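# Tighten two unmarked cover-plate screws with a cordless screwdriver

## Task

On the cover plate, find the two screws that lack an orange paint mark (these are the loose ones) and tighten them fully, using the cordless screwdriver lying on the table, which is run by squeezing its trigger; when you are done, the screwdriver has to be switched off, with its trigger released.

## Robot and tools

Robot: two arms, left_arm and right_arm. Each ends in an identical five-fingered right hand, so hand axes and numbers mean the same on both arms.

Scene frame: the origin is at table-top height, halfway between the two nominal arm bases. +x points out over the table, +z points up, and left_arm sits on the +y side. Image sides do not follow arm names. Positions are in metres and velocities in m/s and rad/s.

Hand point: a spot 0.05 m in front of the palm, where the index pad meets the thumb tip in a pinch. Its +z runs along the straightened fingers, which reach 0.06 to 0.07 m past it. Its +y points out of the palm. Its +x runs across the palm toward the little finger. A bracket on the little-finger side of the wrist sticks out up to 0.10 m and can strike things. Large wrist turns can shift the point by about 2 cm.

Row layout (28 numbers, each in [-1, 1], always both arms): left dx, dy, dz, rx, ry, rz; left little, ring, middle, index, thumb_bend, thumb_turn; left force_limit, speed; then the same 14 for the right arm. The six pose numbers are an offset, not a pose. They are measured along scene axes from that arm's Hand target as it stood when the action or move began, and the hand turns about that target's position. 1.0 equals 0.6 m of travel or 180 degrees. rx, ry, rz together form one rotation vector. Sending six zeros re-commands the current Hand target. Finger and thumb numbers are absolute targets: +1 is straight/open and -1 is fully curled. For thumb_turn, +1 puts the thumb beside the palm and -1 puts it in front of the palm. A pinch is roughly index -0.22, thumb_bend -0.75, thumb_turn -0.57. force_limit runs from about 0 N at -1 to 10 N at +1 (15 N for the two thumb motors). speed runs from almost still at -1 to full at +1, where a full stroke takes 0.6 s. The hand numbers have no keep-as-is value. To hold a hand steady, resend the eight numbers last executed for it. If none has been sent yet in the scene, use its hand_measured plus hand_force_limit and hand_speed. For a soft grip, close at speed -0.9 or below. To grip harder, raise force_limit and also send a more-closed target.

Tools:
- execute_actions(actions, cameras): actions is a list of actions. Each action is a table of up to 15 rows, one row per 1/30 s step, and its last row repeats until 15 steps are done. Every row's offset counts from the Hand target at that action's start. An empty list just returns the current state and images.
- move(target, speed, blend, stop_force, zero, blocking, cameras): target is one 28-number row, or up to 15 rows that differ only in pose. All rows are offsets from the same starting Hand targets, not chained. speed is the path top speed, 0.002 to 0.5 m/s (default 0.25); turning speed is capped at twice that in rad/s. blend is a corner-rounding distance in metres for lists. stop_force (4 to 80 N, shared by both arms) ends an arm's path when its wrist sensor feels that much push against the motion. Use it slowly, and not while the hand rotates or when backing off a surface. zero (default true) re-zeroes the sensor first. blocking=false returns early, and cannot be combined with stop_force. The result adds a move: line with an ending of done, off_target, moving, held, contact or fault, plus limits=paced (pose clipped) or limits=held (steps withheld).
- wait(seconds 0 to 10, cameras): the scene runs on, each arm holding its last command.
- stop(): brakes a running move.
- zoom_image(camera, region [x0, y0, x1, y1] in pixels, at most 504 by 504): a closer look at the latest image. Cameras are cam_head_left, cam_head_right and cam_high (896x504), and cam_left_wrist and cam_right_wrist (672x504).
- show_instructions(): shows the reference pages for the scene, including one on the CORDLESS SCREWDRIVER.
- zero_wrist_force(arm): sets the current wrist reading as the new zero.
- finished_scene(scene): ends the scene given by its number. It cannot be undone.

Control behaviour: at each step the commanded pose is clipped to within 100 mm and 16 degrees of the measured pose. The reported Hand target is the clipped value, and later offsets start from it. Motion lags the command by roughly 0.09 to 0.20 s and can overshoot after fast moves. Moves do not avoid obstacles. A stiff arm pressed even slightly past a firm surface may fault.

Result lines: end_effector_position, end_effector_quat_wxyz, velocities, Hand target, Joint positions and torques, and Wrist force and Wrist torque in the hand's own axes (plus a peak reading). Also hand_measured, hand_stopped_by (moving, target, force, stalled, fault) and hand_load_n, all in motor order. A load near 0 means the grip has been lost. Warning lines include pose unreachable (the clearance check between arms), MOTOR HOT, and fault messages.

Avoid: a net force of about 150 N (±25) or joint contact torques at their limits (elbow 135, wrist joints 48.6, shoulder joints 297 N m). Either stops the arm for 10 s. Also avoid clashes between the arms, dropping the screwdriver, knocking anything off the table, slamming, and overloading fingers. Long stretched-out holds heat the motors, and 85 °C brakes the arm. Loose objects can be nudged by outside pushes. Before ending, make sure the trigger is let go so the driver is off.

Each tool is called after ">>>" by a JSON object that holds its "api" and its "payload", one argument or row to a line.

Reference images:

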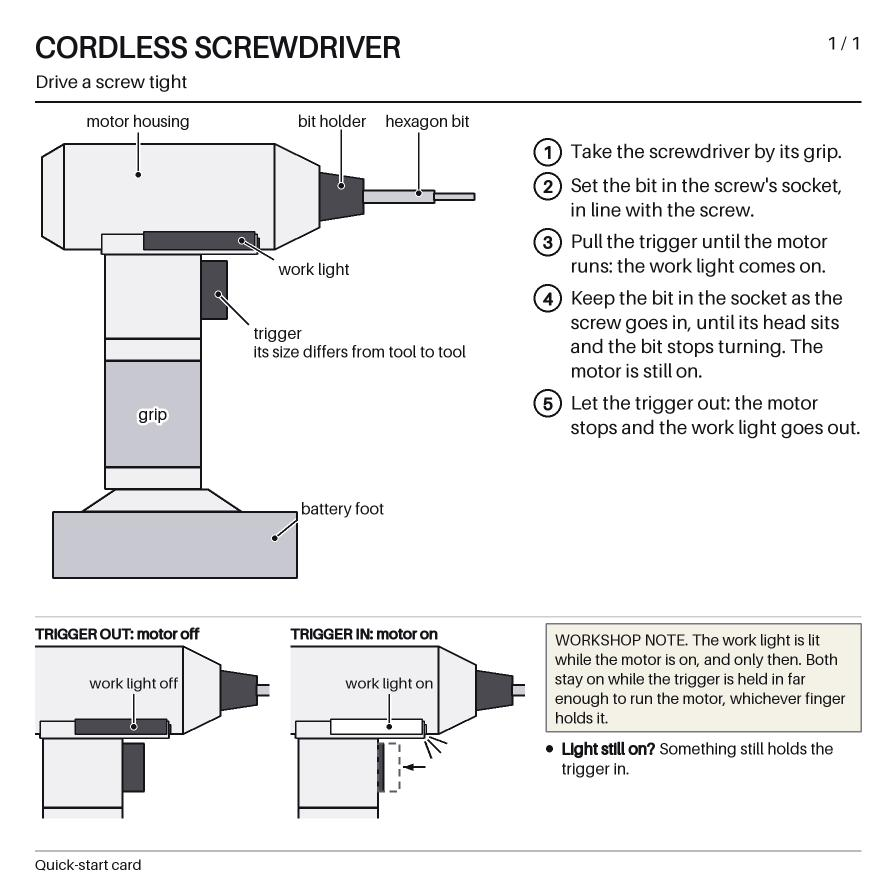

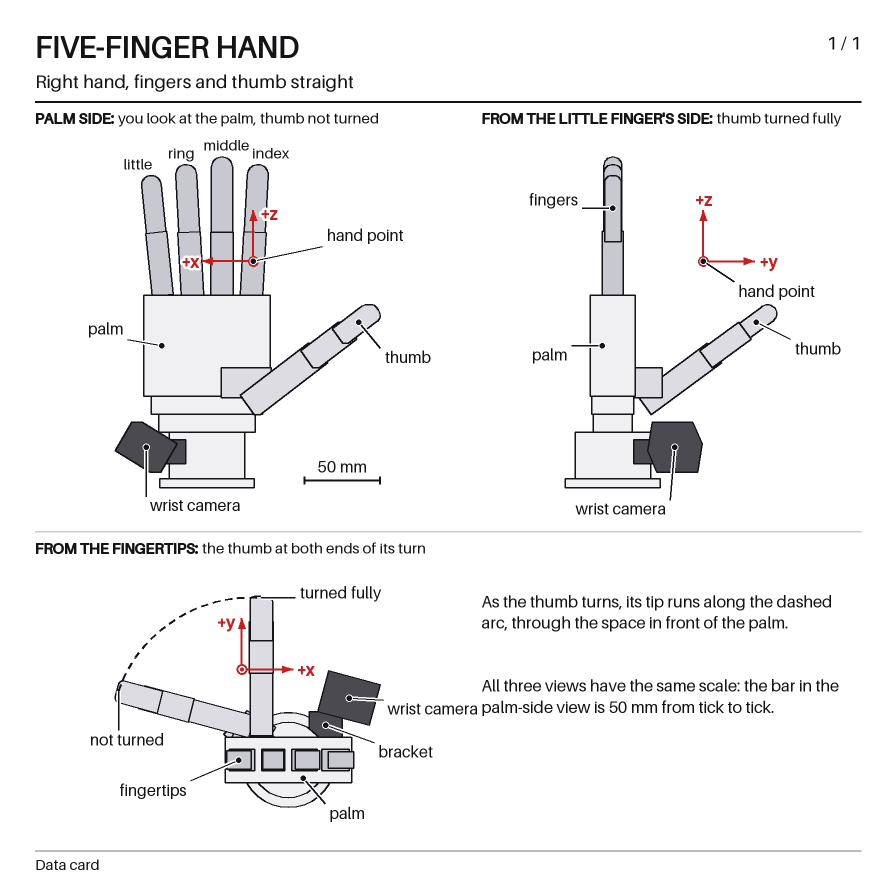

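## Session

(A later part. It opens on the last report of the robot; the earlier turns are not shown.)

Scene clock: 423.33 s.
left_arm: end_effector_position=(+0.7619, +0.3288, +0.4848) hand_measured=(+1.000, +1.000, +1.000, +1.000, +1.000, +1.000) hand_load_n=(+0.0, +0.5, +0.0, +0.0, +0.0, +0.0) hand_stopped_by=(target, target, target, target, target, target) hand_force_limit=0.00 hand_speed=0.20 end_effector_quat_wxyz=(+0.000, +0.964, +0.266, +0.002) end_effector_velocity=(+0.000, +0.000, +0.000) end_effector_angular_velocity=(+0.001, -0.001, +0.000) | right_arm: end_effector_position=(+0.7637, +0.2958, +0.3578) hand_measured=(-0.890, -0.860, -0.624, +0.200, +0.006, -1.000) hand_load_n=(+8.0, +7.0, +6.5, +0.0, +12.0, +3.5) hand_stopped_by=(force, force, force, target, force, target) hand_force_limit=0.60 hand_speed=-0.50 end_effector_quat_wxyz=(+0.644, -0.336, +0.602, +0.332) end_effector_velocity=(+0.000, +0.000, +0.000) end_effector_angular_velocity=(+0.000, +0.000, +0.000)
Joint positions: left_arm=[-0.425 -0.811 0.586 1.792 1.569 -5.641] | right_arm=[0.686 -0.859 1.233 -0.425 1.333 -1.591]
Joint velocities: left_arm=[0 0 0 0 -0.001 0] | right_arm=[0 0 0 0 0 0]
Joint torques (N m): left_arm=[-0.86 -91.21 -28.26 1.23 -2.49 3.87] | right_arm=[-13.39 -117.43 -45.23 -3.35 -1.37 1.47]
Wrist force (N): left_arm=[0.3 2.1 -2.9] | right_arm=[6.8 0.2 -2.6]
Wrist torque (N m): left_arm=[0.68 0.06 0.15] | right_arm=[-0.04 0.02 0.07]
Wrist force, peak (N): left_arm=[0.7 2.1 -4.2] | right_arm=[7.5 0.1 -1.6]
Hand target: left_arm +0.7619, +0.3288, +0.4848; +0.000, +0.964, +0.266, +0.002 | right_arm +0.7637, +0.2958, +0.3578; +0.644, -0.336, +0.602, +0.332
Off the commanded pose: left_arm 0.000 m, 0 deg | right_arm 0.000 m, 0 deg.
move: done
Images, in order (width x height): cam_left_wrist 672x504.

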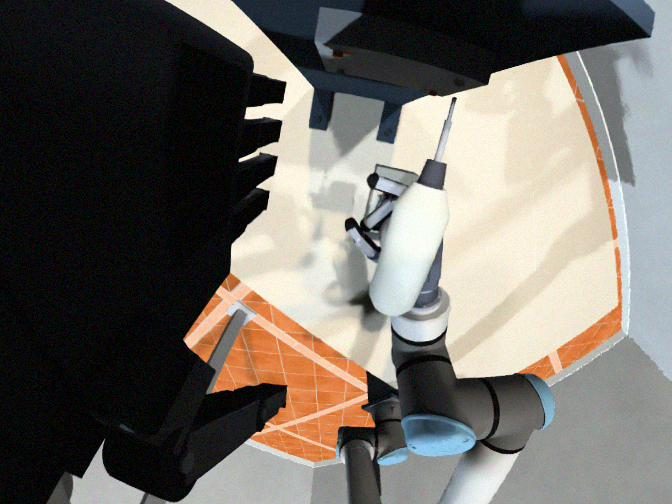

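>>> {"api": "move", "payload": {
  "target": [0,0,0,0,0,0,1,1,1,1,1,1,0,0.2,0.0071,0.0028,0.0025,0,0,0,-1,-1,-0.95,0.2,-0.95,-1,0.6,-0.5],
  "speed": 0.02,
  "stop_force": 6,
  "cameras": ["cam_left_wrist"]
}}

>>> {"api": "zoom_image", "payload": {
  "camera": "cam_left_wrist",
  "region": [440, 70, 480, 100]
}}

>>> {"api": "move", "payload": {
  "target": [
    [-0.0392,0.0953,0.0233,-0.0952,-0.0572,0,1,1,1,1,1,1,0,0.2,0,0,0,0,0,0,-1,-1,-0.95,0.2,-0.95,-1,0.6,-0.5],
    [-0.0392,0.0953,-0.11,-0.0952,-0.0572,0,1,1,1,1,1,1,0,0.2,0,0,0,0,0,0,-1,-1,-0.95,0.2,-0.95,-1,0.6,-0.5]
  ],
  "speed": 0.15,
  "cameras": ["cam_left_wrist"]
}}

>>> {"api": "zoom_image", "payload": {
  "camera": "cam_left_wrist",
  "region": [508, 105, 548, 135]
}}

>>> {"api": "move", "payload": {
  "target": [-0.0392,0.0955,0.0233,-0.0952,-0.0572,0,1,1,1,1,1,1,0,0.2,0,0,0,0,0,0,-1,-1,-0.95,0.2,-0.95,-1,0.6,-0.5],
  "speed": 0.12,
  "cameras": ["cam_left_wrist"]
}}

>>> {"api": "zoom_image", "payload": {
  "camera": "cam_left_wrist",
  "region": [460, 115, 500, 145]
}}

Scene clock: 425.23 s.
left_arm: end_effector_position=(+0.7619, +0.3288, +0.4848) hand_measured=(+1.000, +1.000, +1.000, +1.000, +1.000, +1.000) hand_load_n=(+0.0, +0.0, +0.0, +0.0, +0.0, +0.0) hand_stopped_by=(target, target, target, target, target, target) hand_force_limit=0.00 hand_speed=0.20 end_effector_quat_wxyz=(+0.000, +0.964, +0.266, +0.002) end_effector_velocity=(+0.000, -0.001, -0.001) end_effector_angular_velocity=(+0.000, +0.002, -0.002) | right_arm: end_effector_position=(+0.7680, +0.2975, +0.3593) hand_measured=(-0.890, -0.860, -0.624, +0.200, +0.006, -1.000) hand_load_n=(+8.0, +7.0, +6.5, +0.0, +12.0, +4.0) hand_stopped_by=(force, force, force, target, force, target) hand_force_limit=0.60 hand_speed=-0.50 end_effector_quat_wxyz=(+0.644, -0.336, +0.602, +0.332) end_effector_velocity=(+0.000, +0.000, +0.001) end_effector_angular_velocity=(+0.001, +0.000, +0.000)
Joint positions: left_arm=[-0.425 -0.811 0.586 1.792 1.569 -5.641] | right_arm=[0.685 -0.853 1.221 -0.418 1.331 -1.591]
Joint velocities: left_arm=[-0.001 0.001 0 0.001 0 0.001] | right_arm=[0 0 0 0 0 0.001]
Joint torques (N m): left_arm=[-7.25 -104.81 -25.54 0.82 -1.73 3.59] | right_arm=[-1.62 -122.02 -41.36 -6.8 0.77 1.86]
Wrist force (N): left_arm=[0.6 2.1 -3.2] | right_arm=[7.1 0.0 -1.9]
Wrist torque (N m): left_arm=[0.70 0.03 0.16] | right_arm=[-0.11 -0.04 0.08]
Wrist force, peak (N): left_arm=[0.8 2.4 -3.4] | right_arm=[7.4 0.0 -2.0]
Hand target: left_arm +0.7619, +0.3288, +0.4848; +0.000, +0.964, +0.266, +0.002 | right_arm +0.7680, +0.2975, +0.3593; +0.644, -0.336, +0.602, +0.332
Off the commanded pose: left_arm 0.000 m, 0 deg | right_arm 0.000 m, 0 deg.
move: done
Images, in order (width x height): cam_left_wrist 672x504.

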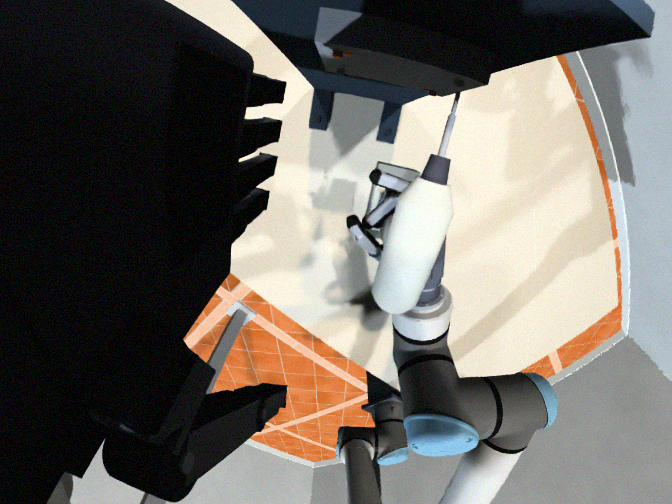

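Scaled by 12.600 from the camera's 672x504 image, which has a finer 960x720 frame.

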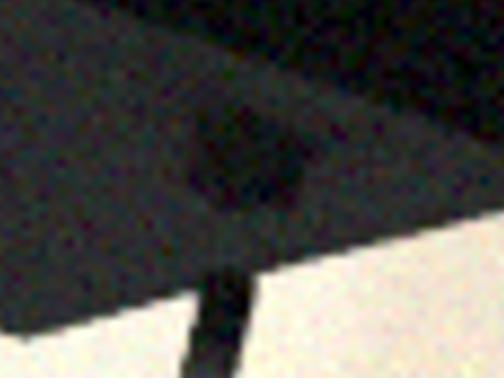

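Scene clock: 427.43 s.
left_arm: end_effector_position=(+0.7383, +0.3860, +0.4189) hand_measured=(+1.000, +1.000, +1.000, +1.000, +1.000, +1.000) hand_load_n=(+0.0, +0.0, +0.0, +0.0, +0.0, +0.0) hand_stopped_by=(target, target, target, target, target, target) hand_force_limit=0.00 hand_speed=0.20 end_effector_quat_wxyz=(+0.167, +0.949, +0.262, +0.049) end_effector_velocity=(+0.000, +0.000, +0.000) end_effector_angular_velocity=(+0.000, +0.000, -0.001) | right_arm: end_effector_position=(+0.7680, +0.2975, +0.3593) hand_measured=(-0.890, -0.860, -0.624, +0.200, +0.006, -1.000) hand_load_n=(+8.0, +7.0, +6.5, +0.0, +12.0, +3.5) hand_stopped_by=(force, force, force, target, force, target) hand_force_limit=0.60 hand_speed=-0.50 end_effector_quat_wxyz=(+0.644, -0.336, +0.602, +0.332) end_effector_velocity=(+0.000, +0.000, +0.000) end_effector_angular_velocity=(-0.001, +0.001, +0.000)
Joint positions: left_arm=[-0.299 -1.025 1.067 1.269 1.808 -5.547] | right_arm=[0.685 -0.853 1.221 -0.418 1.331 -1.591]
Joint velocities: left_arm=[-0.001 0 0 0 0 0] | right_arm=[0 0 0 0.001 0 0]
Joint torques (N m): left_arm=[-16.67 -64.49 -42.33 4.1 1.89 -2.71] | right_arm=[13.48 -121.87 -46.75 -5.22 1.23 1.45]
Wrist force (N): left_arm=[0.6 2.5 -2.8] | right_arm=[7.1 0.2 -2.1]
Wrist torque (N m): left_arm=[0.77 0.01 0.20] | right_arm=[-0.07 -0.05 0.09]
Wrist force, peak (N): left_arm=[0.6 2.8 -4.9] | right_arm=[7.5 0.5 -1.9]
Hand target: left_arm +0.7383, +0.3860, +0.4189; +0.167, +0.949, +0.262, +0.049 | right_arm +0.7680, +0.2975, +0.3593; +0.644, -0.336, +0.602, +0.332
Off the commanded pose: left_arm 0.000 m, 0 deg | right_arm 0.000 m, 0 deg.
move: done
Images, in order (width x height): cam_left_wrist 672x504.

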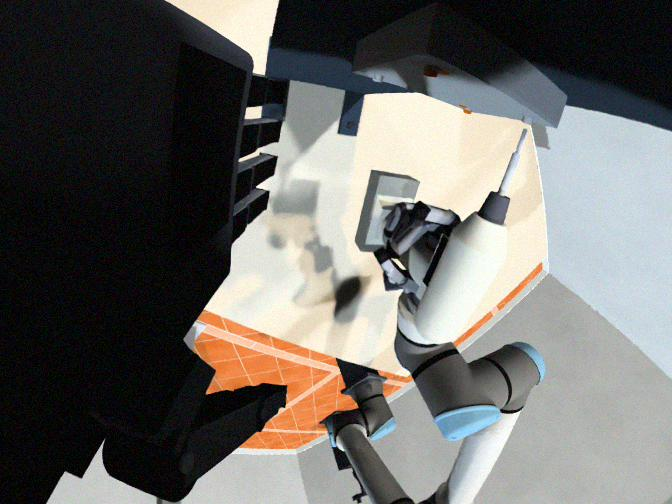

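Scaled by 12.600 from the camera's 672x504 image, which has a finer 960x720 frame.

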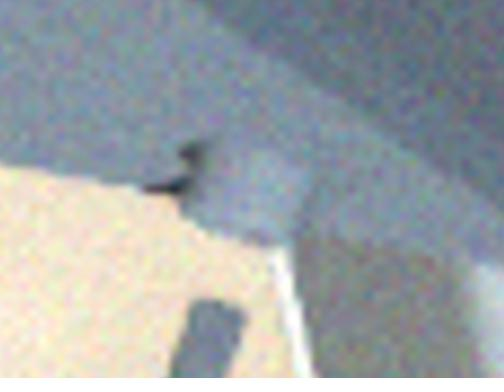

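Scene clock: 429.33 s.
left_arm: end_effector_position=(+0.7148, +0.4435, +0.4329) hand_measured=(+1.000, +1.000, +1.000, +1.000, +1.000, +1.000) hand_load_n=(+0.5, +0.0, +0.0, -0.5, +0.0, +0.0) hand_stopped_by=(target, target, target, target, target, target) hand_force_limit=0.00 hand_speed=0.20 end_effector_quat_wxyz=(+0.329, +0.906, +0.251, +0.094) end_effector_velocity=(+0.000, +0.000, +0.000) end_effector_angular_velocity=(+0.000, +0.002, +0.001) | right_arm: end_effector_position=(+0.7680, +0.2975, +0.3593) hand_measured=(-0.890, -0.860, -0.624, +0.200, +0.006, -1.000) hand_load_n=(+8.0, +7.0, +6.5, +0.0, +11.5, +4.0) hand_stopped_by=(force, force, force, target, force, target) hand_force_limit=0.60 hand_speed=-0.50 end_effector_quat_wxyz=(+0.644, -0.336, +0.602, +0.332) end_effector_velocity=(+0.000, +0.000, -0.002) end_effector_angular_velocity=(-0.001, +0.001, +0.000)
Joint positions: left_arm=[-0.16 -1.138 1.283 0.944 2.098 -5.51] | right_arm=[0.685 -0.853 1.221 -0.418 1.331 -1.591]
Joint velocities: left_arm=[0 0 0 0.001 0 -0.001] | right_arm=[0 0.001 0 0.001 0 0]
Joint torques (N m): left_arm=[-5.04 -50.37 -50.64 4.62 1.02 -3.52] | right_arm=[12.68 -121.22 -51.08 -4.03 1.08 1.2]
Wrist force (N): left_arm=[0.6 3.3 -2.6] | right_arm=[6.9 0.1 -2.1]
Wrist torque (N m): left_arm=[0.89 0.00 0.22] | right_arm=[-0.08 0.00 0.08]
Wrist force, peak (N): left_arm=[0.8 3.8 -2.7] | right_arm=[7.3 0.2 -2.2]
Hand target: left_arm +0.7149, +0.4434, +0.4329; +0.329, +0.906, +0.250, +0.094 | right_arm +0.7680, +0.2975, +0.3593; +0.644, -0.336, +0.602, +0.332
Off the commanded pose: left_arm 0.000 m, 0 deg | right_arm 0.000 m, 0 deg.
move: done
Images, in order (width x height): cam_left_wrist 672x504.

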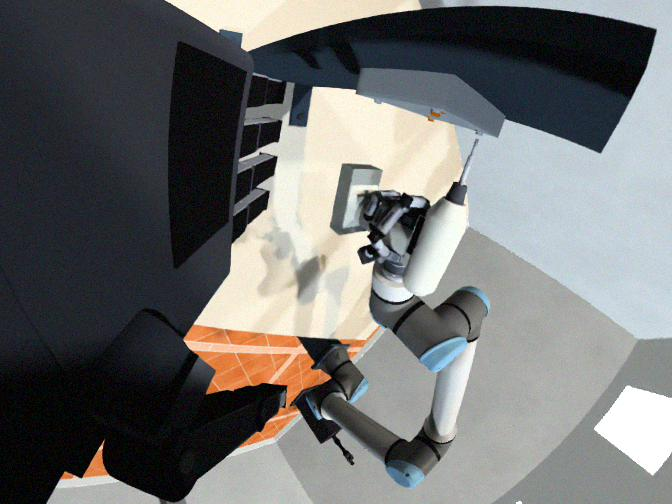

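Scaled by 12.600 from the camera's 672x504 image, which has a finer 960x720 frame.

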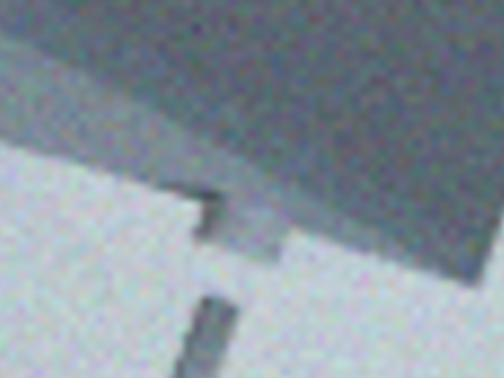

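>>> {"api": "move", "payload": {
  "target": [0,0,0,0,0,0,1,1,1,1,1,1,0,0.2,-0.00034,0.00057,0.00025,0,0,0,-1,-1,-0.95,0.2,-0.95,-1,0.6,-0.5],
  "speed": 0.02,
  "cameras": []
}}

>>> {"api": "move", "payload": {
  "target": [0,0,0,0,0,0,1,1,1,1,1,1,0,0.2,0.015,0.009,0,0,0,0,-1,-1,-0.95,0.2,-0.95,-1,0.6,-0.5],
  "speed": 0.007,
  "stop_force": 5,
  "cameras": ["cam_left_wrist"]
}}

>>> {"api": "zoom_image", "payload": {
  "camera": "cam_left_wrist",
  "region": [460, 115, 500, 145]
}}

Scene clock: 430.33 s.
left_arm: end_effector_position=(+0.7149, +0.4434, +0.4329) hand_measured=(+1.000, +1.000, +1.000, +1.000, +1.000, +1.000) hand_load_n=(+0.0, +0.0, +0.0, +0.0, +0.0, +0.0) hand_stopped_by=(target, target, target, target, target, target) hand_force_limit=0.00 hand_speed=0.20 end_effector_quat_wxyz=(+0.329, +0.906, +0.251, +0.094) end_effector_velocity=(+0.000, +0.001, +0.000) end_effector_angular_velocity=(+0.000, +0.000, +0.001) | right_arm: end_effector_position=(+0.7678, +0.2979, +0.3595) hand_measured=(-0.890, -0.860, -0.624, +0.200, +0.006, -1.000) hand_load_n=(+8.0, +7.0, +6.5, +0.0, +12.0, +3.5) hand_stopped_by=(force, force, force, target, force, target) hand_force_limit=0.60 hand_speed=-0.50 end_effector_quat_wxyz=(+0.644, -0.336, +0.602, +0.332) end_effector_velocity=(+0.000, +0.000, +0.001) end_effector_angular_velocity=(+0.000, +0.000, +0.000)
Joint positions: left_arm=[-0.16 -1.138 1.282 0.944 2.098 -5.51] | right_arm=[0.685 -0.853 1.22 -0.418 1.332 -1.591]
Joint velocities: left_arm=[0.001 0 0 0 0 0] | right_arm=[0 0 0 0 0 0]
Joint torques (N m): left_arm=[-15.25 -55.12 -50.64 -0.11 2.18 -3.53] | right_arm=[13.54 -102.92 -51.97 -1.95 2.23 -0.01]
Wrist force (N): left_arm=[0.9 3.6 -2.4] | right_arm=[6.8 0.2 -2.1]
Wrist torque (N m): left_arm=[0.93 -0.05 0.26] | right_arm=[-0.07 0.01 0.08]
Wrist force, peak (N): left_arm=[0.6 4.0 -2.8] | right_arm=[7.1 0.0 -2.3]
Hand target: left_arm +0.7149, +0.4434, +0.4329; +0.329, +0.906, +0.250, +0.094 | right_arm +0.7678, +0.2979, +0.3595; +0.644, -0.336, +0.602, +0.332
Off the commanded pose: left_arm 0.000 m, 0 deg | right_arm 0.000 m, 0 deg.
move: done
No camera images: "cameras" was empty.

Scene clock: 431.80 s.
left_arm: end_effector_position=(+0.7149, +0.4434, +0.4329) hand_measured=(+1.000, +1.000, +1.000, +1.000, +1.000, +1.000) hand_load_n=(+0.0, +0.0, +0.0, +0.0, +0.0, +0.0) hand_stopped_by=(target, target, target, target, target, target) hand_force_limit=0.00 hand_speed=0.20 end_effector_quat_wxyz=(+0.329, +0.906, +0.250, +0.094) end_effector_velocity=(+0.000, +0.000, +0.000) end_effector_angular_velocity=(+0.000, +0.001, +0.000) | right_arm: end_effector_position=(+0.7712, +0.2999, +0.3594) hand_measured=(-0.890, -0.860, -0.624, +0.200, +0.006, -1.000) hand_load_n=(+8.5, +6.5, +6.0, +0.0, +12.0, +3.5) hand_stopped_by=(force, force, force, target, force, target) hand_force_limit=0.60 hand_speed=-0.50 end_effector_quat_wxyz=(+0.644, -0.336, +0.602, +0.332) end_effector_velocity=(+0.000, +0.000, +0.001) end_effector_angular_velocity=(+0.001, -0.001, +0.000)
Joint positions: left_arm=[-0.16 -1.138 1.282 0.944 2.098 -5.51] | right_arm=[0.684 -0.847 1.21 -0.413 1.331 -1.591]
Joint velocities: left_arm=[0 0 0 0 0 0] | right_arm=[0 -0.001 0 0 0 0]
Joint torques (N m): left_arm=[-14.87 -54.08 -47.51 -0.1 2.28 -2.74] | right_arm=[4.99 -121.8 -41.93 -6.62 2.42 1.21]
Wrist force (N): left_arm=[0.8 3.7 -2.5] | right_arm=[6.9 0.8 -3.2]
Wrist torque (N m): left_arm=[0.95 -0.03 0.25] | right_arm=[-0.05 -0.04 0.05]
Wrist force, peak (N): left_arm=[0.5 4.1 -2.5] | right_arm=[8.9 3.9 -12.3]
Hand target: left_arm +0.7149, +0.4434, +0.4329; +0.329, +0.906, +0.250, +0.094 | right_arm +0.7711, +0.2999, +0.3595; +0.644, -0.336, +0.602, +0.332
Off the commanded pose: left_arm 0.000 m, 0 deg | right_arm 0.007 m, 0 deg.
move: contact (right_arm)
Images, in order (width x height): cam_left_wrist 672x504.

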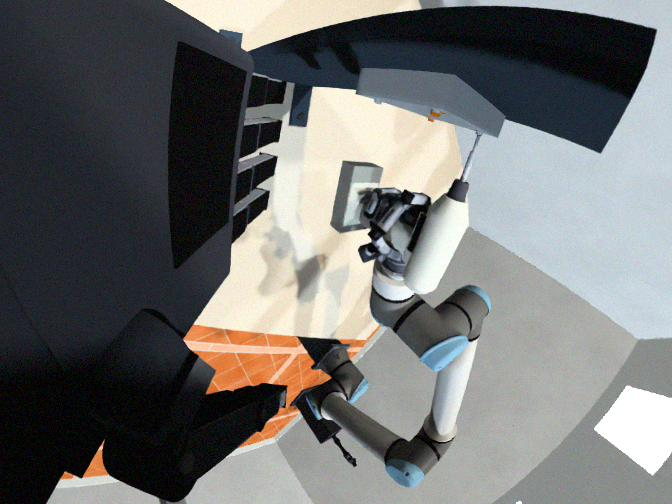

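Scaled by 12.600 from the camera's 672x504 image, which has a finer 960x720 frame.

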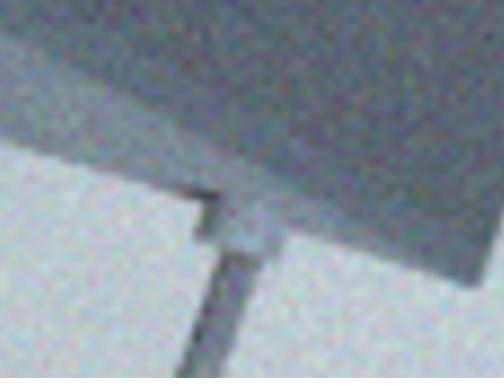

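>>> {"api": "move", "payload": {
  "target": [0,0,0,0,0,0,1,1,1,1,1,1,0,0.2,-0.0039,0,0,0,0,0,-1,-1,-0.95,-0.9,-0.95,-1,0,-0.6],
  "speed": 0.02,
  "cameras": ["cam_left_wrist"]
}}

>>> {"api": "zoom_image", "payload": {
  "camera": "cam_left_wrist",
  "region": [460, 115, 500, 145]
}}

>>> {"api": "zoom_image", "payload": {
  "camera": "cam_left_wrist",
  "region": [440, 115, 500, 195]
}}

>>> {"api": "move", "payload": {
  "target": [0.0392,-0.0955,-0.0233,0.0952,0.0572,0,1,1,1,1,1,1,0,0.2,0,0,0,0,0,0,-1,-1,-0.95,-0.9,-0.95,-1,0,-0.6],
  "speed": 0.12,
  "cameras": ["cam_left_wrist"]
}}

>>> {"api": "zoom_image", "payload": {
  "camera": "cam_left_wrist",
  "region": [508, 105, 548, 135]
}}

>>> {"api": "zoom_image", "payload": {
  "camera": "cam_left_wrist",
  "region": [480, 105, 550, 210]
}}

>>> {"api": "move", "payload": {
  "target": [
    [0,0,0.1333,0.0952,0.0572,0,1,1,1,1,1,1,0,0.2,0,0,0,0,0,0,-1,-1,-0.95,-0.9,-0.95,-1,0,-0.6],
    [0.0392,-0.0953,0.11,0.0952,0.0572,0,1,1,1,1,1,1,0,0.2,0,0,0,0,0,0,-1,-1,-0.95,-0.9,-0.95,-1,0,-0.6]
  ],
  "speed": 0.15,
  "cameras": ["cam_left_wrist"]
}}

>>> {"api": "zoom_image", "payload": {
  "camera": "cam_left_wrist",
  "region": [440, 70, 480, 100]
}}

>>> {"api": "zoom_image", "payload": {
  "camera": "cam_left_wrist",
  "region": [420, 70, 490, 165]
}}

Scene clock: 434.07 s.
left_arm: end_effector_position=(+0.7149, +0.4434, +0.4329) hand_measured=(+1.000, +1.000, +1.000, +1.000, +1.000, +1.000) hand_load_n=(+0.0, +0.0, +0.0, +0.0, +0.0, +0.0) hand_stopped_by=(target, target, target, target, target, target) hand_force_limit=0.00 hand_speed=0.20 end_effector_quat_wxyz=(+0.329, +0.906, +0.250, +0.094) end_effector_velocity=(+0.000, +0.000, +0.000) end_effector_angular_velocity=(+0.000, +0.000, +0.001) | right_arm: end_effector_position=(+0.7687, +0.2999, +0.3595) hand_measured=(-0.890, -0.860, -0.624, -0.818, +0.006, -1.000) hand_load_n=(+8.0, +6.0, +5.5, +8.5, +12.5, +2.5) hand_stopped_by=(force, force, force, force, force, target) hand_force_limit=0.00 hand_speed=-0.60 end_effector_quat_wxyz=(+0.644, -0.336, +0.602, +0.332) end_effector_velocity=(+0.000, +0.000, +0.000) end_effector_angular_velocity=(-0.001, +0.000, +0.000)
Joint positions: left_arm=[-0.16 -1.138 1.282 0.944 2.098 -5.51] | right_arm=[0.686 -0.85 1.214 -0.415 1.333 -1.591]
Joint velocities: left_arm=[0.001 0 0 -0.001 0 0] | right_arm=[0 0 0 0.001 0 0]
Joint torques (N m): left_arm=[-12.82 -51.73 -44.9 1.1 2.43 -2.7] | right_arm=[-5.58 -105.58 -51.42 -2.34 -0.08 -1.36]
Wrist force (N): left_arm=[0.4 3.5 -2.6] | right_arm=[7.0 -0.1 -1.7]
Wrist torque (N m): left_arm=[0.93 0.03 0.22] | right_arm=[-0.13 -0.05 0.08]
Wrist force, peak (N): left_arm=[1.1 4.1 -2.7] | right_arm=[7.1 0.8 -3.4]
Hand target: left_arm +0.7149, +0.4434, +0.4329; +0.329, +0.906, +0.250, +0.094 | right_arm +0.7688, +0.2999, +0.3595; +0.644, -0.336, +0.602, +0.332
Off the commanded pose: left_arm 0.000 m, 0 deg | right_arm 0.000 m, 0 deg.
move: done
Images, in order (width x height): cam_left_wrist 672x504.

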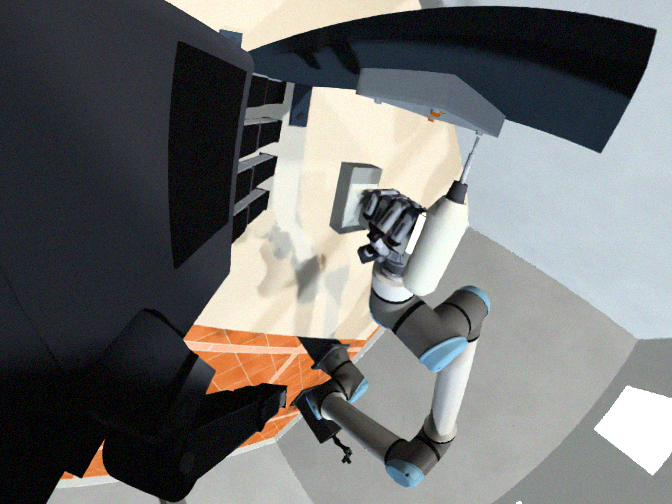

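Scaled by 12.600 from the camera's 672x504 image, which has a finer 960x720 frame.

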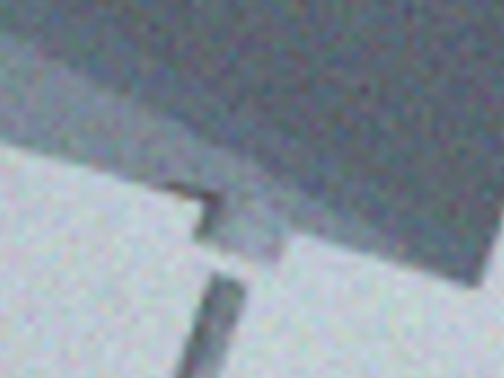

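Scaled by 6.300 from the camera's 672x504 image, which has a finer 960x720 frame.

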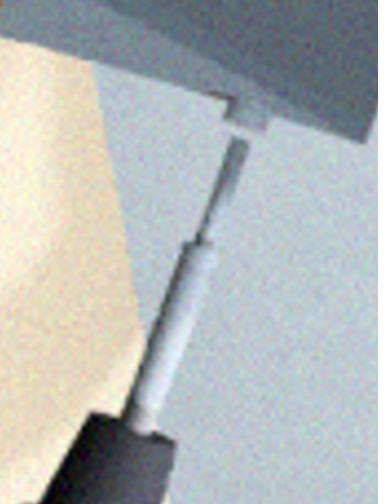

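Scene clock: 435.97 s.
left_arm: end_effector_position=(+0.7384, +0.3860, +0.4188) hand_measured=(+1.000, +1.000, +1.000, +1.000, +1.000, +1.000) hand_load_n=(+0.0, +0.0, -0.5, +0.0, +0.0, +0.0) hand_stopped_by=(target, target, target, target, target, target) hand_force_limit=0.00 hand_speed=0.20 end_effector_quat_wxyz=(+0.167, +0.949, +0.262, +0.049) end_effector_velocity=(+0.000, -0.001, +0.000) end_effector_angular_velocity=(+0.000, +0.000, +0.000) | right_arm: end_effector_position=(+0.7688, +0.2999, +0.3595) hand_measured=(-0.890, -0.860, -0.624, -0.818, +0.006, -1.000) hand_load_n=(+8.0, +6.0, +6.0, +8.5, +12.5, +3.0) hand_stopped_by=(force, force, force, force, force, target) hand_force_limit=0.00 hand_speed=-0.60 end_effector_quat_wxyz=(+0.644, -0.336, +0.602, +0.332) end_effector_velocity=(+0.000, +0.000, -0.001) end_effector_angular_velocity=(+0.000, +0.000, +0.000)
Joint positions: left_arm=[-0.299 -1.025 1.067 1.268 1.808 -5.547] | right_arm=[0.686 -0.85 1.214 -0.415 1.333 -1.591]
Joint velocities: left_arm=[-0.001 0 0 0 0 0] | right_arm=[0 0.001 0 0 0 0]
Joint torques (N m): left_arm=[0.4 -93.1 -25.61 1.5 1.31 3.77] | right_arm=[-12.95 -104.27 -48.37 -2.43 -0.18 -1.23]
Wrist force (N): left_arm=[0.3 2.4 -3.5] | right_arm=[6.8 0.6 -1.7]
Wrist torque (N m): left_arm=[0.81 0.08 0.18] | right_arm=[-0.03 -0.01 0.08]
Wrist force, peak (N): left_arm=[0.9 3.9 -2.6] | right_arm=[7.3 0.2 -1.9]
Hand target: left_arm +0.7383, +0.3860, +0.4189; +0.167, +0.949, +0.262, +0.049 | right_arm +0.7688, +0.2999, +0.3595; +0.644, -0.336, +0.602, +0.332
Off the commanded pose: left_arm 0.000 m, 0 deg | right_arm 0.000 m, 0 deg.
move: done
Images, in order (width x height): cam_left_wrist 672x504.

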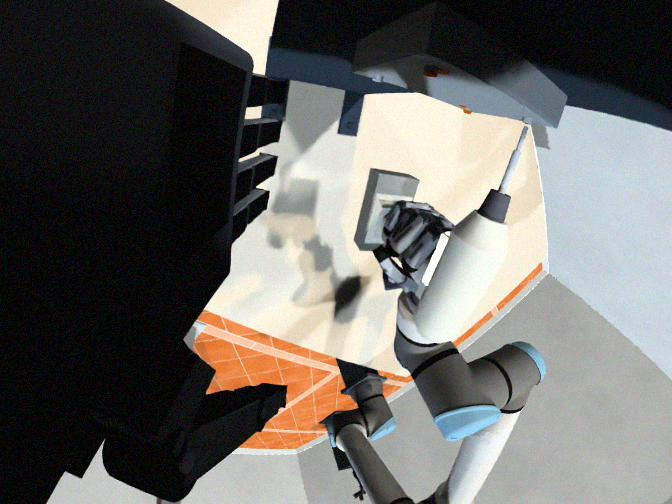

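Scaled by 12.600 from the camera's 672x504 image, which has a finer 960x720 frame.

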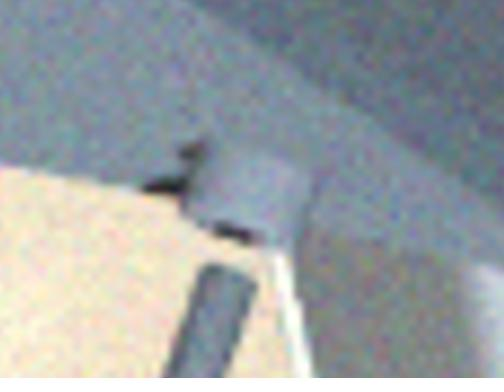

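Scaled by 4.800 from the camera's 672x504 image, which has a finer 960x720 frame.

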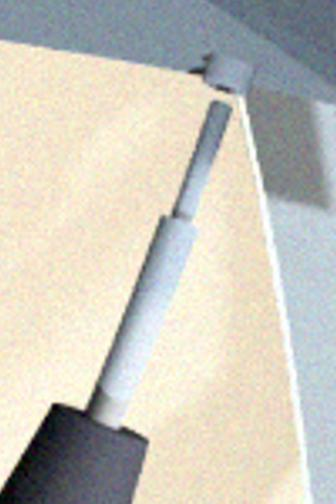

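Scene clock: 438.07 s.
left_arm: end_effector_position=(+0.7618, +0.3288, +0.4848) hand_measured=(+1.000, +1.000, +1.000, +1.000, +1.000, +1.000) hand_load_n=(+0.0, +0.0, +0.0, +0.0, +0.0, +0.0) hand_stopped_by=(target, target, target, target, target, target) hand_force_limit=0.00 hand_speed=0.20 end_effector_quat_wxyz=(+0.000, +0.964, +0.266, +0.002) end_effector_velocity=(+0.000, +0.000, +0.000) end_effector_angular_velocity=(+0.000, -0.001, +0.000) | right_arm: end_effector_position=(+0.7688, +0.2999, +0.3595) hand_measured=(-0.890, -0.860, -0.624, -0.818, +0.006, -1.000) hand_load_n=(+8.0, +6.0, +5.5, +8.5, +12.5, +3.0) hand_stopped_by=(force, force, force, force, force, target) hand_force_limit=0.00 hand_speed=-0.60 end_effector_quat_wxyz=(+0.644, -0.336, +0.602, +0.332) end_effector_velocity=(+0.000, +0.000, +0.001) end_effector_angular_velocity=(+0.001, +0.000, +0.000)
Joint positions: left_arm=[-0.425 -0.811 0.586 1.792 1.568 -5.641] | right_arm=[0.686 -0.85 1.214 -0.415 1.333 -1.591]
Joint velocities: left_arm=[0 0 0 -0.001 0 0] | right_arm=[0 -0.001 0 0.001 0 0]
Joint torques (N m): left_arm=[-2.91 -90.25 -28.63 1.14 -2.4 4.27] | right_arm=[-12.82 -104.44 -43.4 -2.79 -0.07 -1.27]
Wrist force (N): left_arm=[0.6 2.0 -3.1] | right_arm=[6.9 0.0 -2.0]
Wrist torque (N m): left_arm=[0.67 0.03 0.16] | right_arm=[-0.11 -0.02 0.07]
Wrist force, peak (N): left_arm=[0.9 1.1 -4.6] | right_arm=[7.2 0.4 -2.3]
Hand target: left_arm +0.7618, +0.3288, +0.4848; +0.000, +0.964, +0.266, +0.002 | right_arm +0.7688, +0.2999, +0.3595; +0.644, -0.336, +0.602, +0.332
Off the commanded pose: left_arm 0.000 m, 0 deg | right_arm 0.000 m, 0 deg.
move: done
Images, in order (width x height): cam_left_wrist 672x504.

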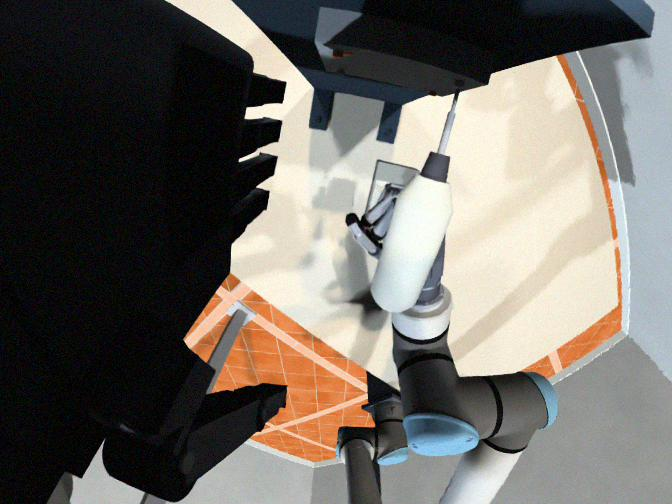

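Scaled by 12.600 from the camera's 672x504 image, which has a finer 960x720 frame.

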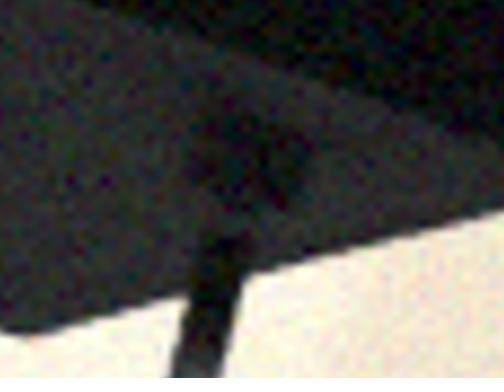

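Scaled by 5.305 from the camera's 672x504 image, which has a finer 960x720 frame.

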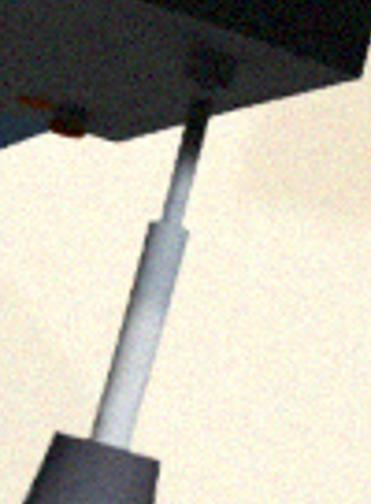

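>>> {"api": "move", "payload": {
  "target": [0,0,0,0,0,0,1,1,1,1,1,1,0,0.2,0.01,0.006,0,0,0,0,-1,-1,-0.95,-0.9,-0.95,-1,0,-0.6],
  "speed": 0.005,
  "stop_force": 6,
  "cameras": ["cam_left_wrist"]
}}

Scene clock: 440.27 s.
left_arm: end_effector_position=(+0.7618, +0.3288, +0.4848) hand_measured=(+1.000, +1.000, +1.000, +1.000, +1.000, +1.000) hand_load_n=(+0.0, +0.0, +0.0, +0.0, +0.0, +0.0) hand_stopped_by=(target, target, target, target, target, target) hand_force_limit=0.00 hand_speed=0.20 end_effector_quat_wxyz=(+0.000, +0.964, +0.266, +0.002) end_effector_velocity=(+0.000, +0.000, +0.000) end_effector_angular_velocity=(+0.000, +0.000, +0.000) | right_arm: end_effector_position=(+0.7707, +0.3011, +0.3594) hand_measured=(-0.890, -0.860, -0.624, -0.818, +0.006, -1.000) hand_load_n=(+9.0, +6.0, +5.5, +7.5, +13.0, +2.5) hand_stopped_by=(force, force, force, force, force, target) hand_force_limit=0.00 hand_speed=-0.60 end_effector_quat_wxyz=(+0.644, -0.336, +0.602, +0.332) end_effector_velocity=(+0.000, +0.000, +0.000) end_effector_angular_velocity=(+0.000, +0.000, +0.000)
Joint positions: left_arm=[-0.425 -0.811 0.586 1.792 1.568 -5.641] | right_arm=[0.685 -0.846 1.208 -0.412 1.332 -1.591]
Joint velocities: left_arm=[0 0 0 0 0 0] | right_arm=[0 0 0 0 0 0]
Joint torques (N m): left_arm=[-9.46 -106.19 -25.14 1.15 -1.6 4.1] | right_arm=[-4.5 -123.08 -42.56 -6.69 2.28 -0.3]
Wrist force (N): left_arm=[0.6 2.2 -2.9] | right_arm=[7.0 0.9 -3.4]
Wrist torque (N m): left_arm=[0.69 0.02 0.16] | right_arm=[-0.03 -0.06 0.06]
Wrist force, peak (N): left_arm=[0.3 2.3 -3.6] | right_arm=[6.7 3.4 -9.5]
Hand target: left_arm +0.7618, +0.3288, +0.4848; +0.000, +0.964, +0.266, +0.002 | right_arm +0.7707, +0.3011, +0.3594; +0.644, -0.336, +0.602, +0.332
Off the commanded pose: left_arm 0.000 m, 0 deg | right_arm 0.005 m, 0 deg.
move: contact (right_arm)
Images, in order (width x height): cam_left_wrist 672x504.

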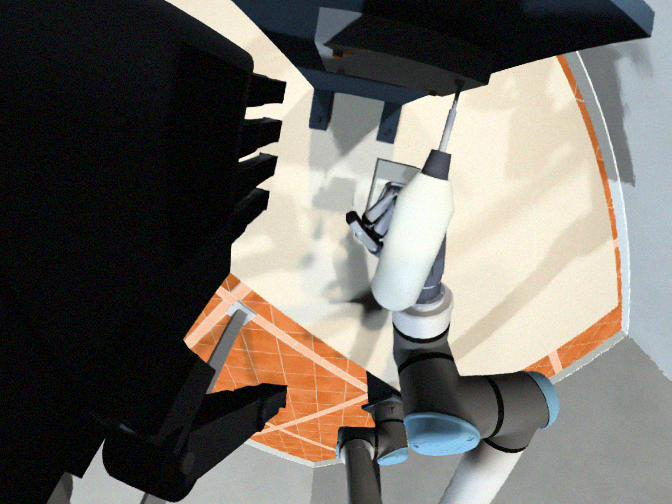

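>>> {"api": "zoom_image", "payload": {
  "camera": "cam_left_wrist",
  "region": [440, 70, 480, 100]
}}

Scaled by 12.600 from the camera's 672x504 image, which has a finer 960x720 frame.

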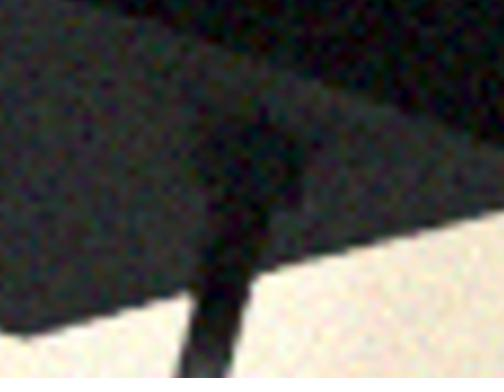

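>>> {"api": "move", "payload": {
  "target": [
    [0,0,0,0,0,0,1,1,1,1,1,1,0,0.2,-0.00080,-0.00110,0,0,0,0,-1,-1,-0.95,-0.9,-0.95,-1,0,-0.6]
  ],
  "speed": 0.006,
  "cameras": []
}}

>>> {"api": "move", "payload": {
  "target": [0,0,0,0,0,0,1,1,1,1,1,1,0,0.2,0.01,0.006,0,0,0,0,-1,-1,-0.95,-0.9,-0.95,-1,0,-0.6],
  "speed": 0.005,
  "stop_force": 6,
  "cameras": ["cam_left_wrist"]
}}

>>> {"api": "zoom_image", "payload": {
  "camera": "cam_left_wrist",
  "region": [440, 70, 480, 100]
}}

Scene clock: 441.27 s.
left_arm: end_effector_position=(+0.7618, +0.3288, +0.4848) hand_measured=(+1.000, +1.000, +1.000, +1.000, +1.000, +1.000) hand_load_n=(+0.0, +0.0, +0.0, +0.0, +0.0, +0.0) hand_stopped_by=(target, target, target, target, target, target) hand_force_limit=0.00 hand_speed=0.20 end_effector_quat_wxyz=(+0.000, +0.964, +0.266, +0.002) end_effector_velocity=(+0.000, +0.000, +0.000) end_effector_angular_velocity=(+0.000, +0.000, +0.000) | right_arm: end_effector_position=(+0.7702, +0.3004, +0.3594) hand_measured=(-0.890, -0.860, -0.624, -0.818, +0.006, -1.000) hand_load_n=(+8.5, +6.0, +6.0, +8.0, +13.0, +3.0) hand_stopped_by=(force, force, force, force, force, target) hand_force_limit=0.00 hand_speed=-0.60 end_effector_quat_wxyz=(+0.644, -0.336, +0.602, +0.332) end_effector_velocity=(+0.000, +0.000, +0.001) end_effector_angular_velocity=(+0.001, +0.000, +0.000)
Joint positions: left_arm=[-0.425 -0.811 0.586 1.792 1.568 -5.641] | right_arm=[0.685 -0.848 1.21 -0.414 1.332 -1.591]
Joint velocities: left_arm=[0 0 0 0 0 0] | right_arm=[0 0 0 -0.001 0 0.001]
Joint torques (N m): left_arm=[-7.15 -105.9 -26.08 0.96 -1.76 3.66] | right_arm=[-14.95 -118.75 -43.74 -6.72 -1.16 0.29]
Wrist force (N): left_arm=[0.5 2.2 -3.2] | right_arm=[7.0 0.1 -1.8]
Wrist torque (N m): left_arm=[0.70 0.04 0.16] | right_arm=[-0.10 -0.04 0.08]
Wrist force, peak (N): left_arm=[0.2 2.2 -3.3] | right_arm=[7.2 1.0 -3.2]
Hand target: left_arm +0.7618, +0.3288, +0.4848; +0.000, +0.964, +0.266, +0.002 | right_arm +0.7702, +0.3004, +0.3594; +0.644, -0.336, +0.602, +0.332
Off the commanded pose: left_arm 0.000 m, 0 deg | right_arm 0.000 m, 0 deg.
move: done
No camera images: "cameras" was empty.

Scene clock: 442.23 s.
left_arm: end_effector_position=(+0.7618, +0.3288, +0.4848) hand_measured=(+1.000, +1.000, +1.000, +1.000, +1.000, +1.000) hand_load_n=(+0.0, +0.0, +0.0, +0.0, +0.0, +0.0) hand_stopped_by=(target, target, target, target, target, target) hand_force_limit=0.00 hand_speed=0.20 end_effector_quat_wxyz=(+0.000, +0.964, +0.266, +0.002) end_effector_velocity=(+0.000, +0.001, -0.001) end_effector_angular_velocity=(+0.001, +0.001, +0.002) | right_arm: end_effector_position=(+0.7710, +0.3008, +0.3595) hand_measured=(-0.890, -0.860, -0.624, -0.818, +0.006, -1.000) hand_load_n=(+8.5, +6.0, +5.5, +7.0, +13.0, +2.5) hand_stopped_by=(force, force, force, force, force, target) hand_force_limit=0.00 hand_speed=-0.60 end_effector_quat_wxyz=(+0.644, -0.336, +0.602, +0.332) end_effector_velocity=(+0.001, +0.000, -0.003) end_effector_angular_velocity=(-0.001, +0.001, +0.000)
Joint positions: left_arm=[-0.425 -0.811 0.586 1.792 1.568 -5.641] | right_arm=[0.685 -0.846 1.208 -0.413 1.332 -1.591]
Joint velocities: left_arm=[0.001 0.001 0 0 0 -0.001] | right_arm=[0 0.003 0 -0.002 0 0]
Joint torques (N m): left_arm=[-12.19 -103.4 -27.05 1.42 -1.45 3.63] | right_arm=[-4.51 -122.85 -42.02 -6.87 2.6 0.79]
Wrist force (N): left_arm=[0.2 2.0 -3.1] | right_arm=[6.8 1.4 -4.5]
Wrist torque (N m): left_arm=[0.69 0.08 0.14] | right_arm=[0.00 -0.07 0.04]
Wrist force, peak (N): left_arm=[0.0 2.0 -3.4] | right_arm=[6.6 3.5 -10.6]
Hand target: left_arm +0.7618, +0.3288, +0.4848; +0.000, +0.964, +0.266, +0.002 | right_arm +0.7710, +0.3009, +0.3595; +0.644, -0.336, +0.602, +0.332
Off the commanded pose: left_arm 0.000 m, 0 deg | right_arm 0.006 m, 0 deg.
move: contact (right_arm)
Images, in order (width x height): cam_left_wrist 672x504.

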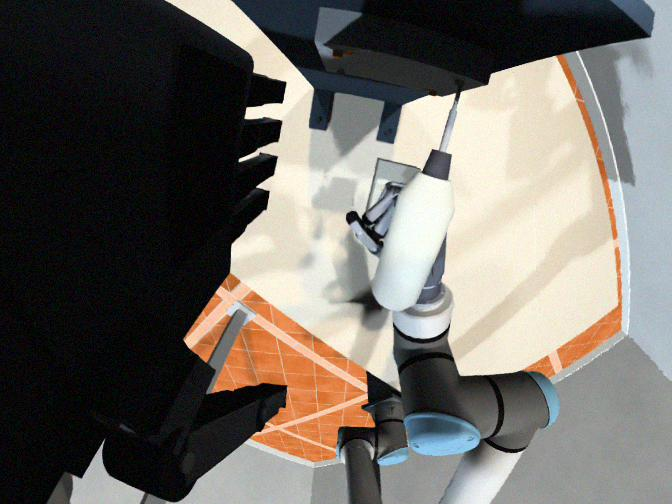

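Scaled by 12.600 from the camera's 672x504 image, which has a finer 960x720 frame.

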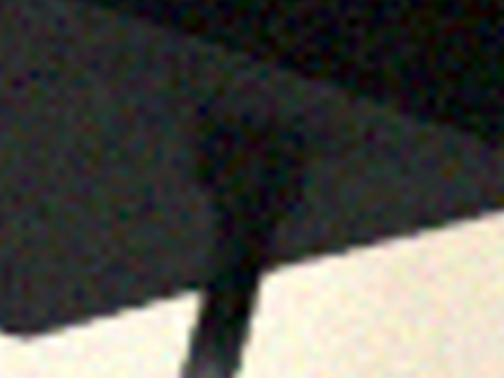

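>>> {"api": "move", "payload": {
  "target": [
    [0,0,0,0,0,0,1,1,1,1,1,1,0,0.2,-0.00090,-0.00060,-0.0005,0,0,0,-1,-1,-0.95,-0.9,-0.95,-1,0,-0.6]
  ],
  "speed": 0.006,
  "cameras": []
}}

>>> {"api": "move", "payload": {
  "target": [0,0,0,0,0,0,1,1,1,1,1,1,0,0.2,0.01,0.006,0,0,0,0,-1,-1,-0.95,-0.9,-0.95,-1,0,-0.6],
  "speed": 0.005,
  "stop_force": 6,
  "cameras": []
}}

Scene clock: 443.20 s.
left_arm: end_effector_position=(+0.7618, +0.3288, +0.4848) hand_measured=(+1.000, +1.000, +1.000, +1.000, +1.000, +1.000) hand_load_n=(+0.0, +0.0, +0.0, +0.0, +0.0, +0.0) hand_stopped_by=(target, target, target, target, target, target) hand_force_limit=0.00 hand_speed=0.20 end_effector_quat_wxyz=(+0.000, +0.964, +0.266, +0.002) end_effector_velocity=(+0.000, +0.000, +0.000) end_effector_angular_velocity=(+0.000, +0.000, +0.001) | right_arm: end_effector_position=(+0.7704, +0.3005, +0.3592) hand_measured=(-0.890, -0.860, -0.624, -0.818, +0.006, -1.000) hand_load_n=(+8.0, +6.0, +5.5, +7.5, +13.0, +2.5) hand_stopped_by=(force, force, force, force, force, target) hand_force_limit=0.00 hand_speed=-0.60 end_effector_quat_wxyz=(+0.644, -0.336, +0.602, +0.332) end_effector_velocity=(+0.000, +0.000, +0.000) end_effector_angular_velocity=(-0.001, +0.001, +0.000)
Joint positions: left_arm=[-0.425 -0.811 0.586 1.792 1.568 -5.641] | right_arm=[0.685 -0.847 1.21 -0.414 1.332 -1.591]
Joint velocities: left_arm=[0.001 0 0 -0.001 0 0] | right_arm=[0 0 0 0.001 0 0]
Joint torques (N m): left_arm=[-12.58 -102.54 -27.34 1.54 -1 3.48] | right_arm=[14.37 -120.68 -42.92 -6.6 2.32 0.32]
Wrist force (N): left_arm=[0.4 1.8 -3.2] | right_arm=[6.9 0.0 -2.0]
Wrist torque (N m): left_arm=[0.65 0.06 0.14] | right_arm=[-0.11 -0.02 0.07]
Wrist force, peak (N): left_arm=[0.5 2.0 -3.4] | right_arm=[7.3 1.1 -4.4]
Hand target: left_arm +0.7618, +0.3288, +0.4848; +0.000, +0.964, +0.266, +0.002 | right_arm +0.7704, +0.3005, +0.3592; +0.644, -0.336, +0.602, +0.332
Off the commanded pose: left_arm 0.000 m, 0 deg | right_arm 0.000 m, 0 deg.
move: done
No camera images: "cameras" was empty.

Scene clock: 444.10 s.
left_arm: end_effector_position=(+0.7618, +0.3288, +0.4848) hand_measured=(+1.000, +1.000, +1.000, +1.000, +1.000, +1.000) hand_load_n=(+0.0, +0.0, +0.0, +0.0, +0.0, +0.0) hand_stopped_by=(target, target, target, target, target, target) hand_force_limit=0.00 hand_speed=0.20 end_effector_quat_wxyz=(+0.000, +0.964, +0.266, +0.002) end_effector_velocity=(-0.001, +0.000, +0.001) end_effector_angular_velocity=(+0.000, +0.000, -0.002) | right_arm: end_effector_position=(+0.7709, +0.3009, +0.3593) hand_measured=(-0.890, -0.860, -0.624, -0.818, +0.006, -1.000) hand_load_n=(+8.5, +6.0, +5.5, +7.0, +13.0, +2.5) hand_stopped_by=(force, force, force, force, force, target) hand_force_limit=0.00 hand_speed=-0.60 end_effector_quat_wxyz=(+0.644, -0.336, +0.602, +0.332) end_effector_velocity=(+0.000, +0.000, +0.002) end_effector_angular_velocity=(+0.000, +0.000, +0.000)
Joint positions: left_arm=[-0.425 -0.811 0.586 1.792 1.568 -5.641] | right_arm=[0.685 -0.846 1.208 -0.413 1.332 -1.591]
Joint velocities: left_arm=[0 -0.001 0 0.001 0 0.002] | right_arm=[0 -0.002 0 0.001 0 0]
Joint torques (N m): left_arm=[-12.59 -108.74 -27.46 1.11 -1.47 3.68] | right_arm=[1.72 -123.14 -42.25 -6.76 2.45 0.41]
Wrist force (N): left_arm=[0.5 2.0 -3.4] | right_arm=[6.9 0.8 -3.5]
Wrist torque (N m): left_arm=[0.69 0.05 0.15] | right_arm=[-0.07 -0.05 0.04]
Wrist force, peak (N): left_arm=[0.6 2.4 -3.5] | right_arm=[6.7 3.2 -9.7]
Hand target: left_arm +0.7618, +0.3288, +0.4848; +0.000, +0.964, +0.266, +0.002 | right_arm +0.7709, +0.3009, +0.3593; +0.644, -0.336, +0.602, +0.332
Off the commanded pose: left_arm 0.000 m, 0 deg | right_arm 0.006 m, 0 deg.
move: contact (right_arm)
No camera images: "cameras" was empty.

>>> {"api": "move", "payload": {
  "target": [0,0,0,0,0,0,1,1,1,1,1,1,0,0.2,0.00043,0.00026,0,0,0,0,-1,-1,-0.95,-0.9,-0.95,-1,0,-0.6],
  "speed": 0.003,
  "stop_force": 15,
  "cameras": []
}}

Scene clock: 445.37 s.
left_arm: end_effector_position=(+0.7618, +0.3288, +0.4848) hand_measured=(+1.000, +1.000, +1.000, +1.000, +1.000, +1.000) hand_load_n=(+0.0, +0.0, +0.0, +0.0, +0.0, +0.0) hand_stopped_by=(target, target, target, target, target, target) hand_force_limit=0.00 hand_speed=0.20 end_effector_quat_wxyz=(+0.000, +0.964, +0.266, +0.002) end_effector_velocity=(+0.000, +0.001, +0.000) end_effector_angular_velocity=(+0.000, +0.001, +0.001) | right_arm: end_effector_position=(+0.7711, +0.3011, +0.3593) hand_measured=(-0.890, -0.860, -0.624, -0.818, +0.006, -1.000) hand_load_n=(+9.0, +5.5, +5.0, +6.0, +13.5, +2.0) hand_stopped_by=(force, force, force, force, force, target) hand_force_limit=0.00 hand_speed=-0.60 end_effector_quat_wxyz=(+0.644, -0.336, +0.602, +0.332) end_effector_velocity=(+0.000, +0.000, +0.001) end_effector_angular_velocity=(+0.000, +0.000, +0.000)
Joint positions: left_arm=[-0.425 -0.811 0.586 1.792 1.568 -5.641] | right_arm=[0.685 -0.846 1.207 -0.413 1.332 -1.591]
Joint velocities: left_arm=[0.001 0 0 0.001 0 0] | right_arm=[0 -0.001 0 0 0 0]
Joint torques (N m): left_arm=[-16.29 -101.99 -27.95 1.19 -0.99 3.4] | right_arm=[-18.66 -100.65 -54.06 -2.75 -0.09 0.71]
Wrist force (N): left_arm=[0.3 2.3 -2.9] | right_arm=[6.0 4.6 -12.2]
Wrist torque (N m): left_arm=[0.71 0.07 0.15] | right_arm=[0.38 -0.27 -0.11]
Wrist force, peak (N): left_arm=[0.3 2.3 -3.3] | right_arm=[6.8 4.4 -12.1]
Hand target: left_arm +0.7618, +0.3288, +0.4848; +0.000, +0.964, +0.266, +0.002 | right_arm +0.7712, +0.3011, +0.3593; +0.644, -0.336, +0.602, +0.332
Off the commanded pose: left_arm 0.000 m, 0 deg | right_arm 0.000 m, 0 deg.
move: done
No camera images: "cameras" was empty.


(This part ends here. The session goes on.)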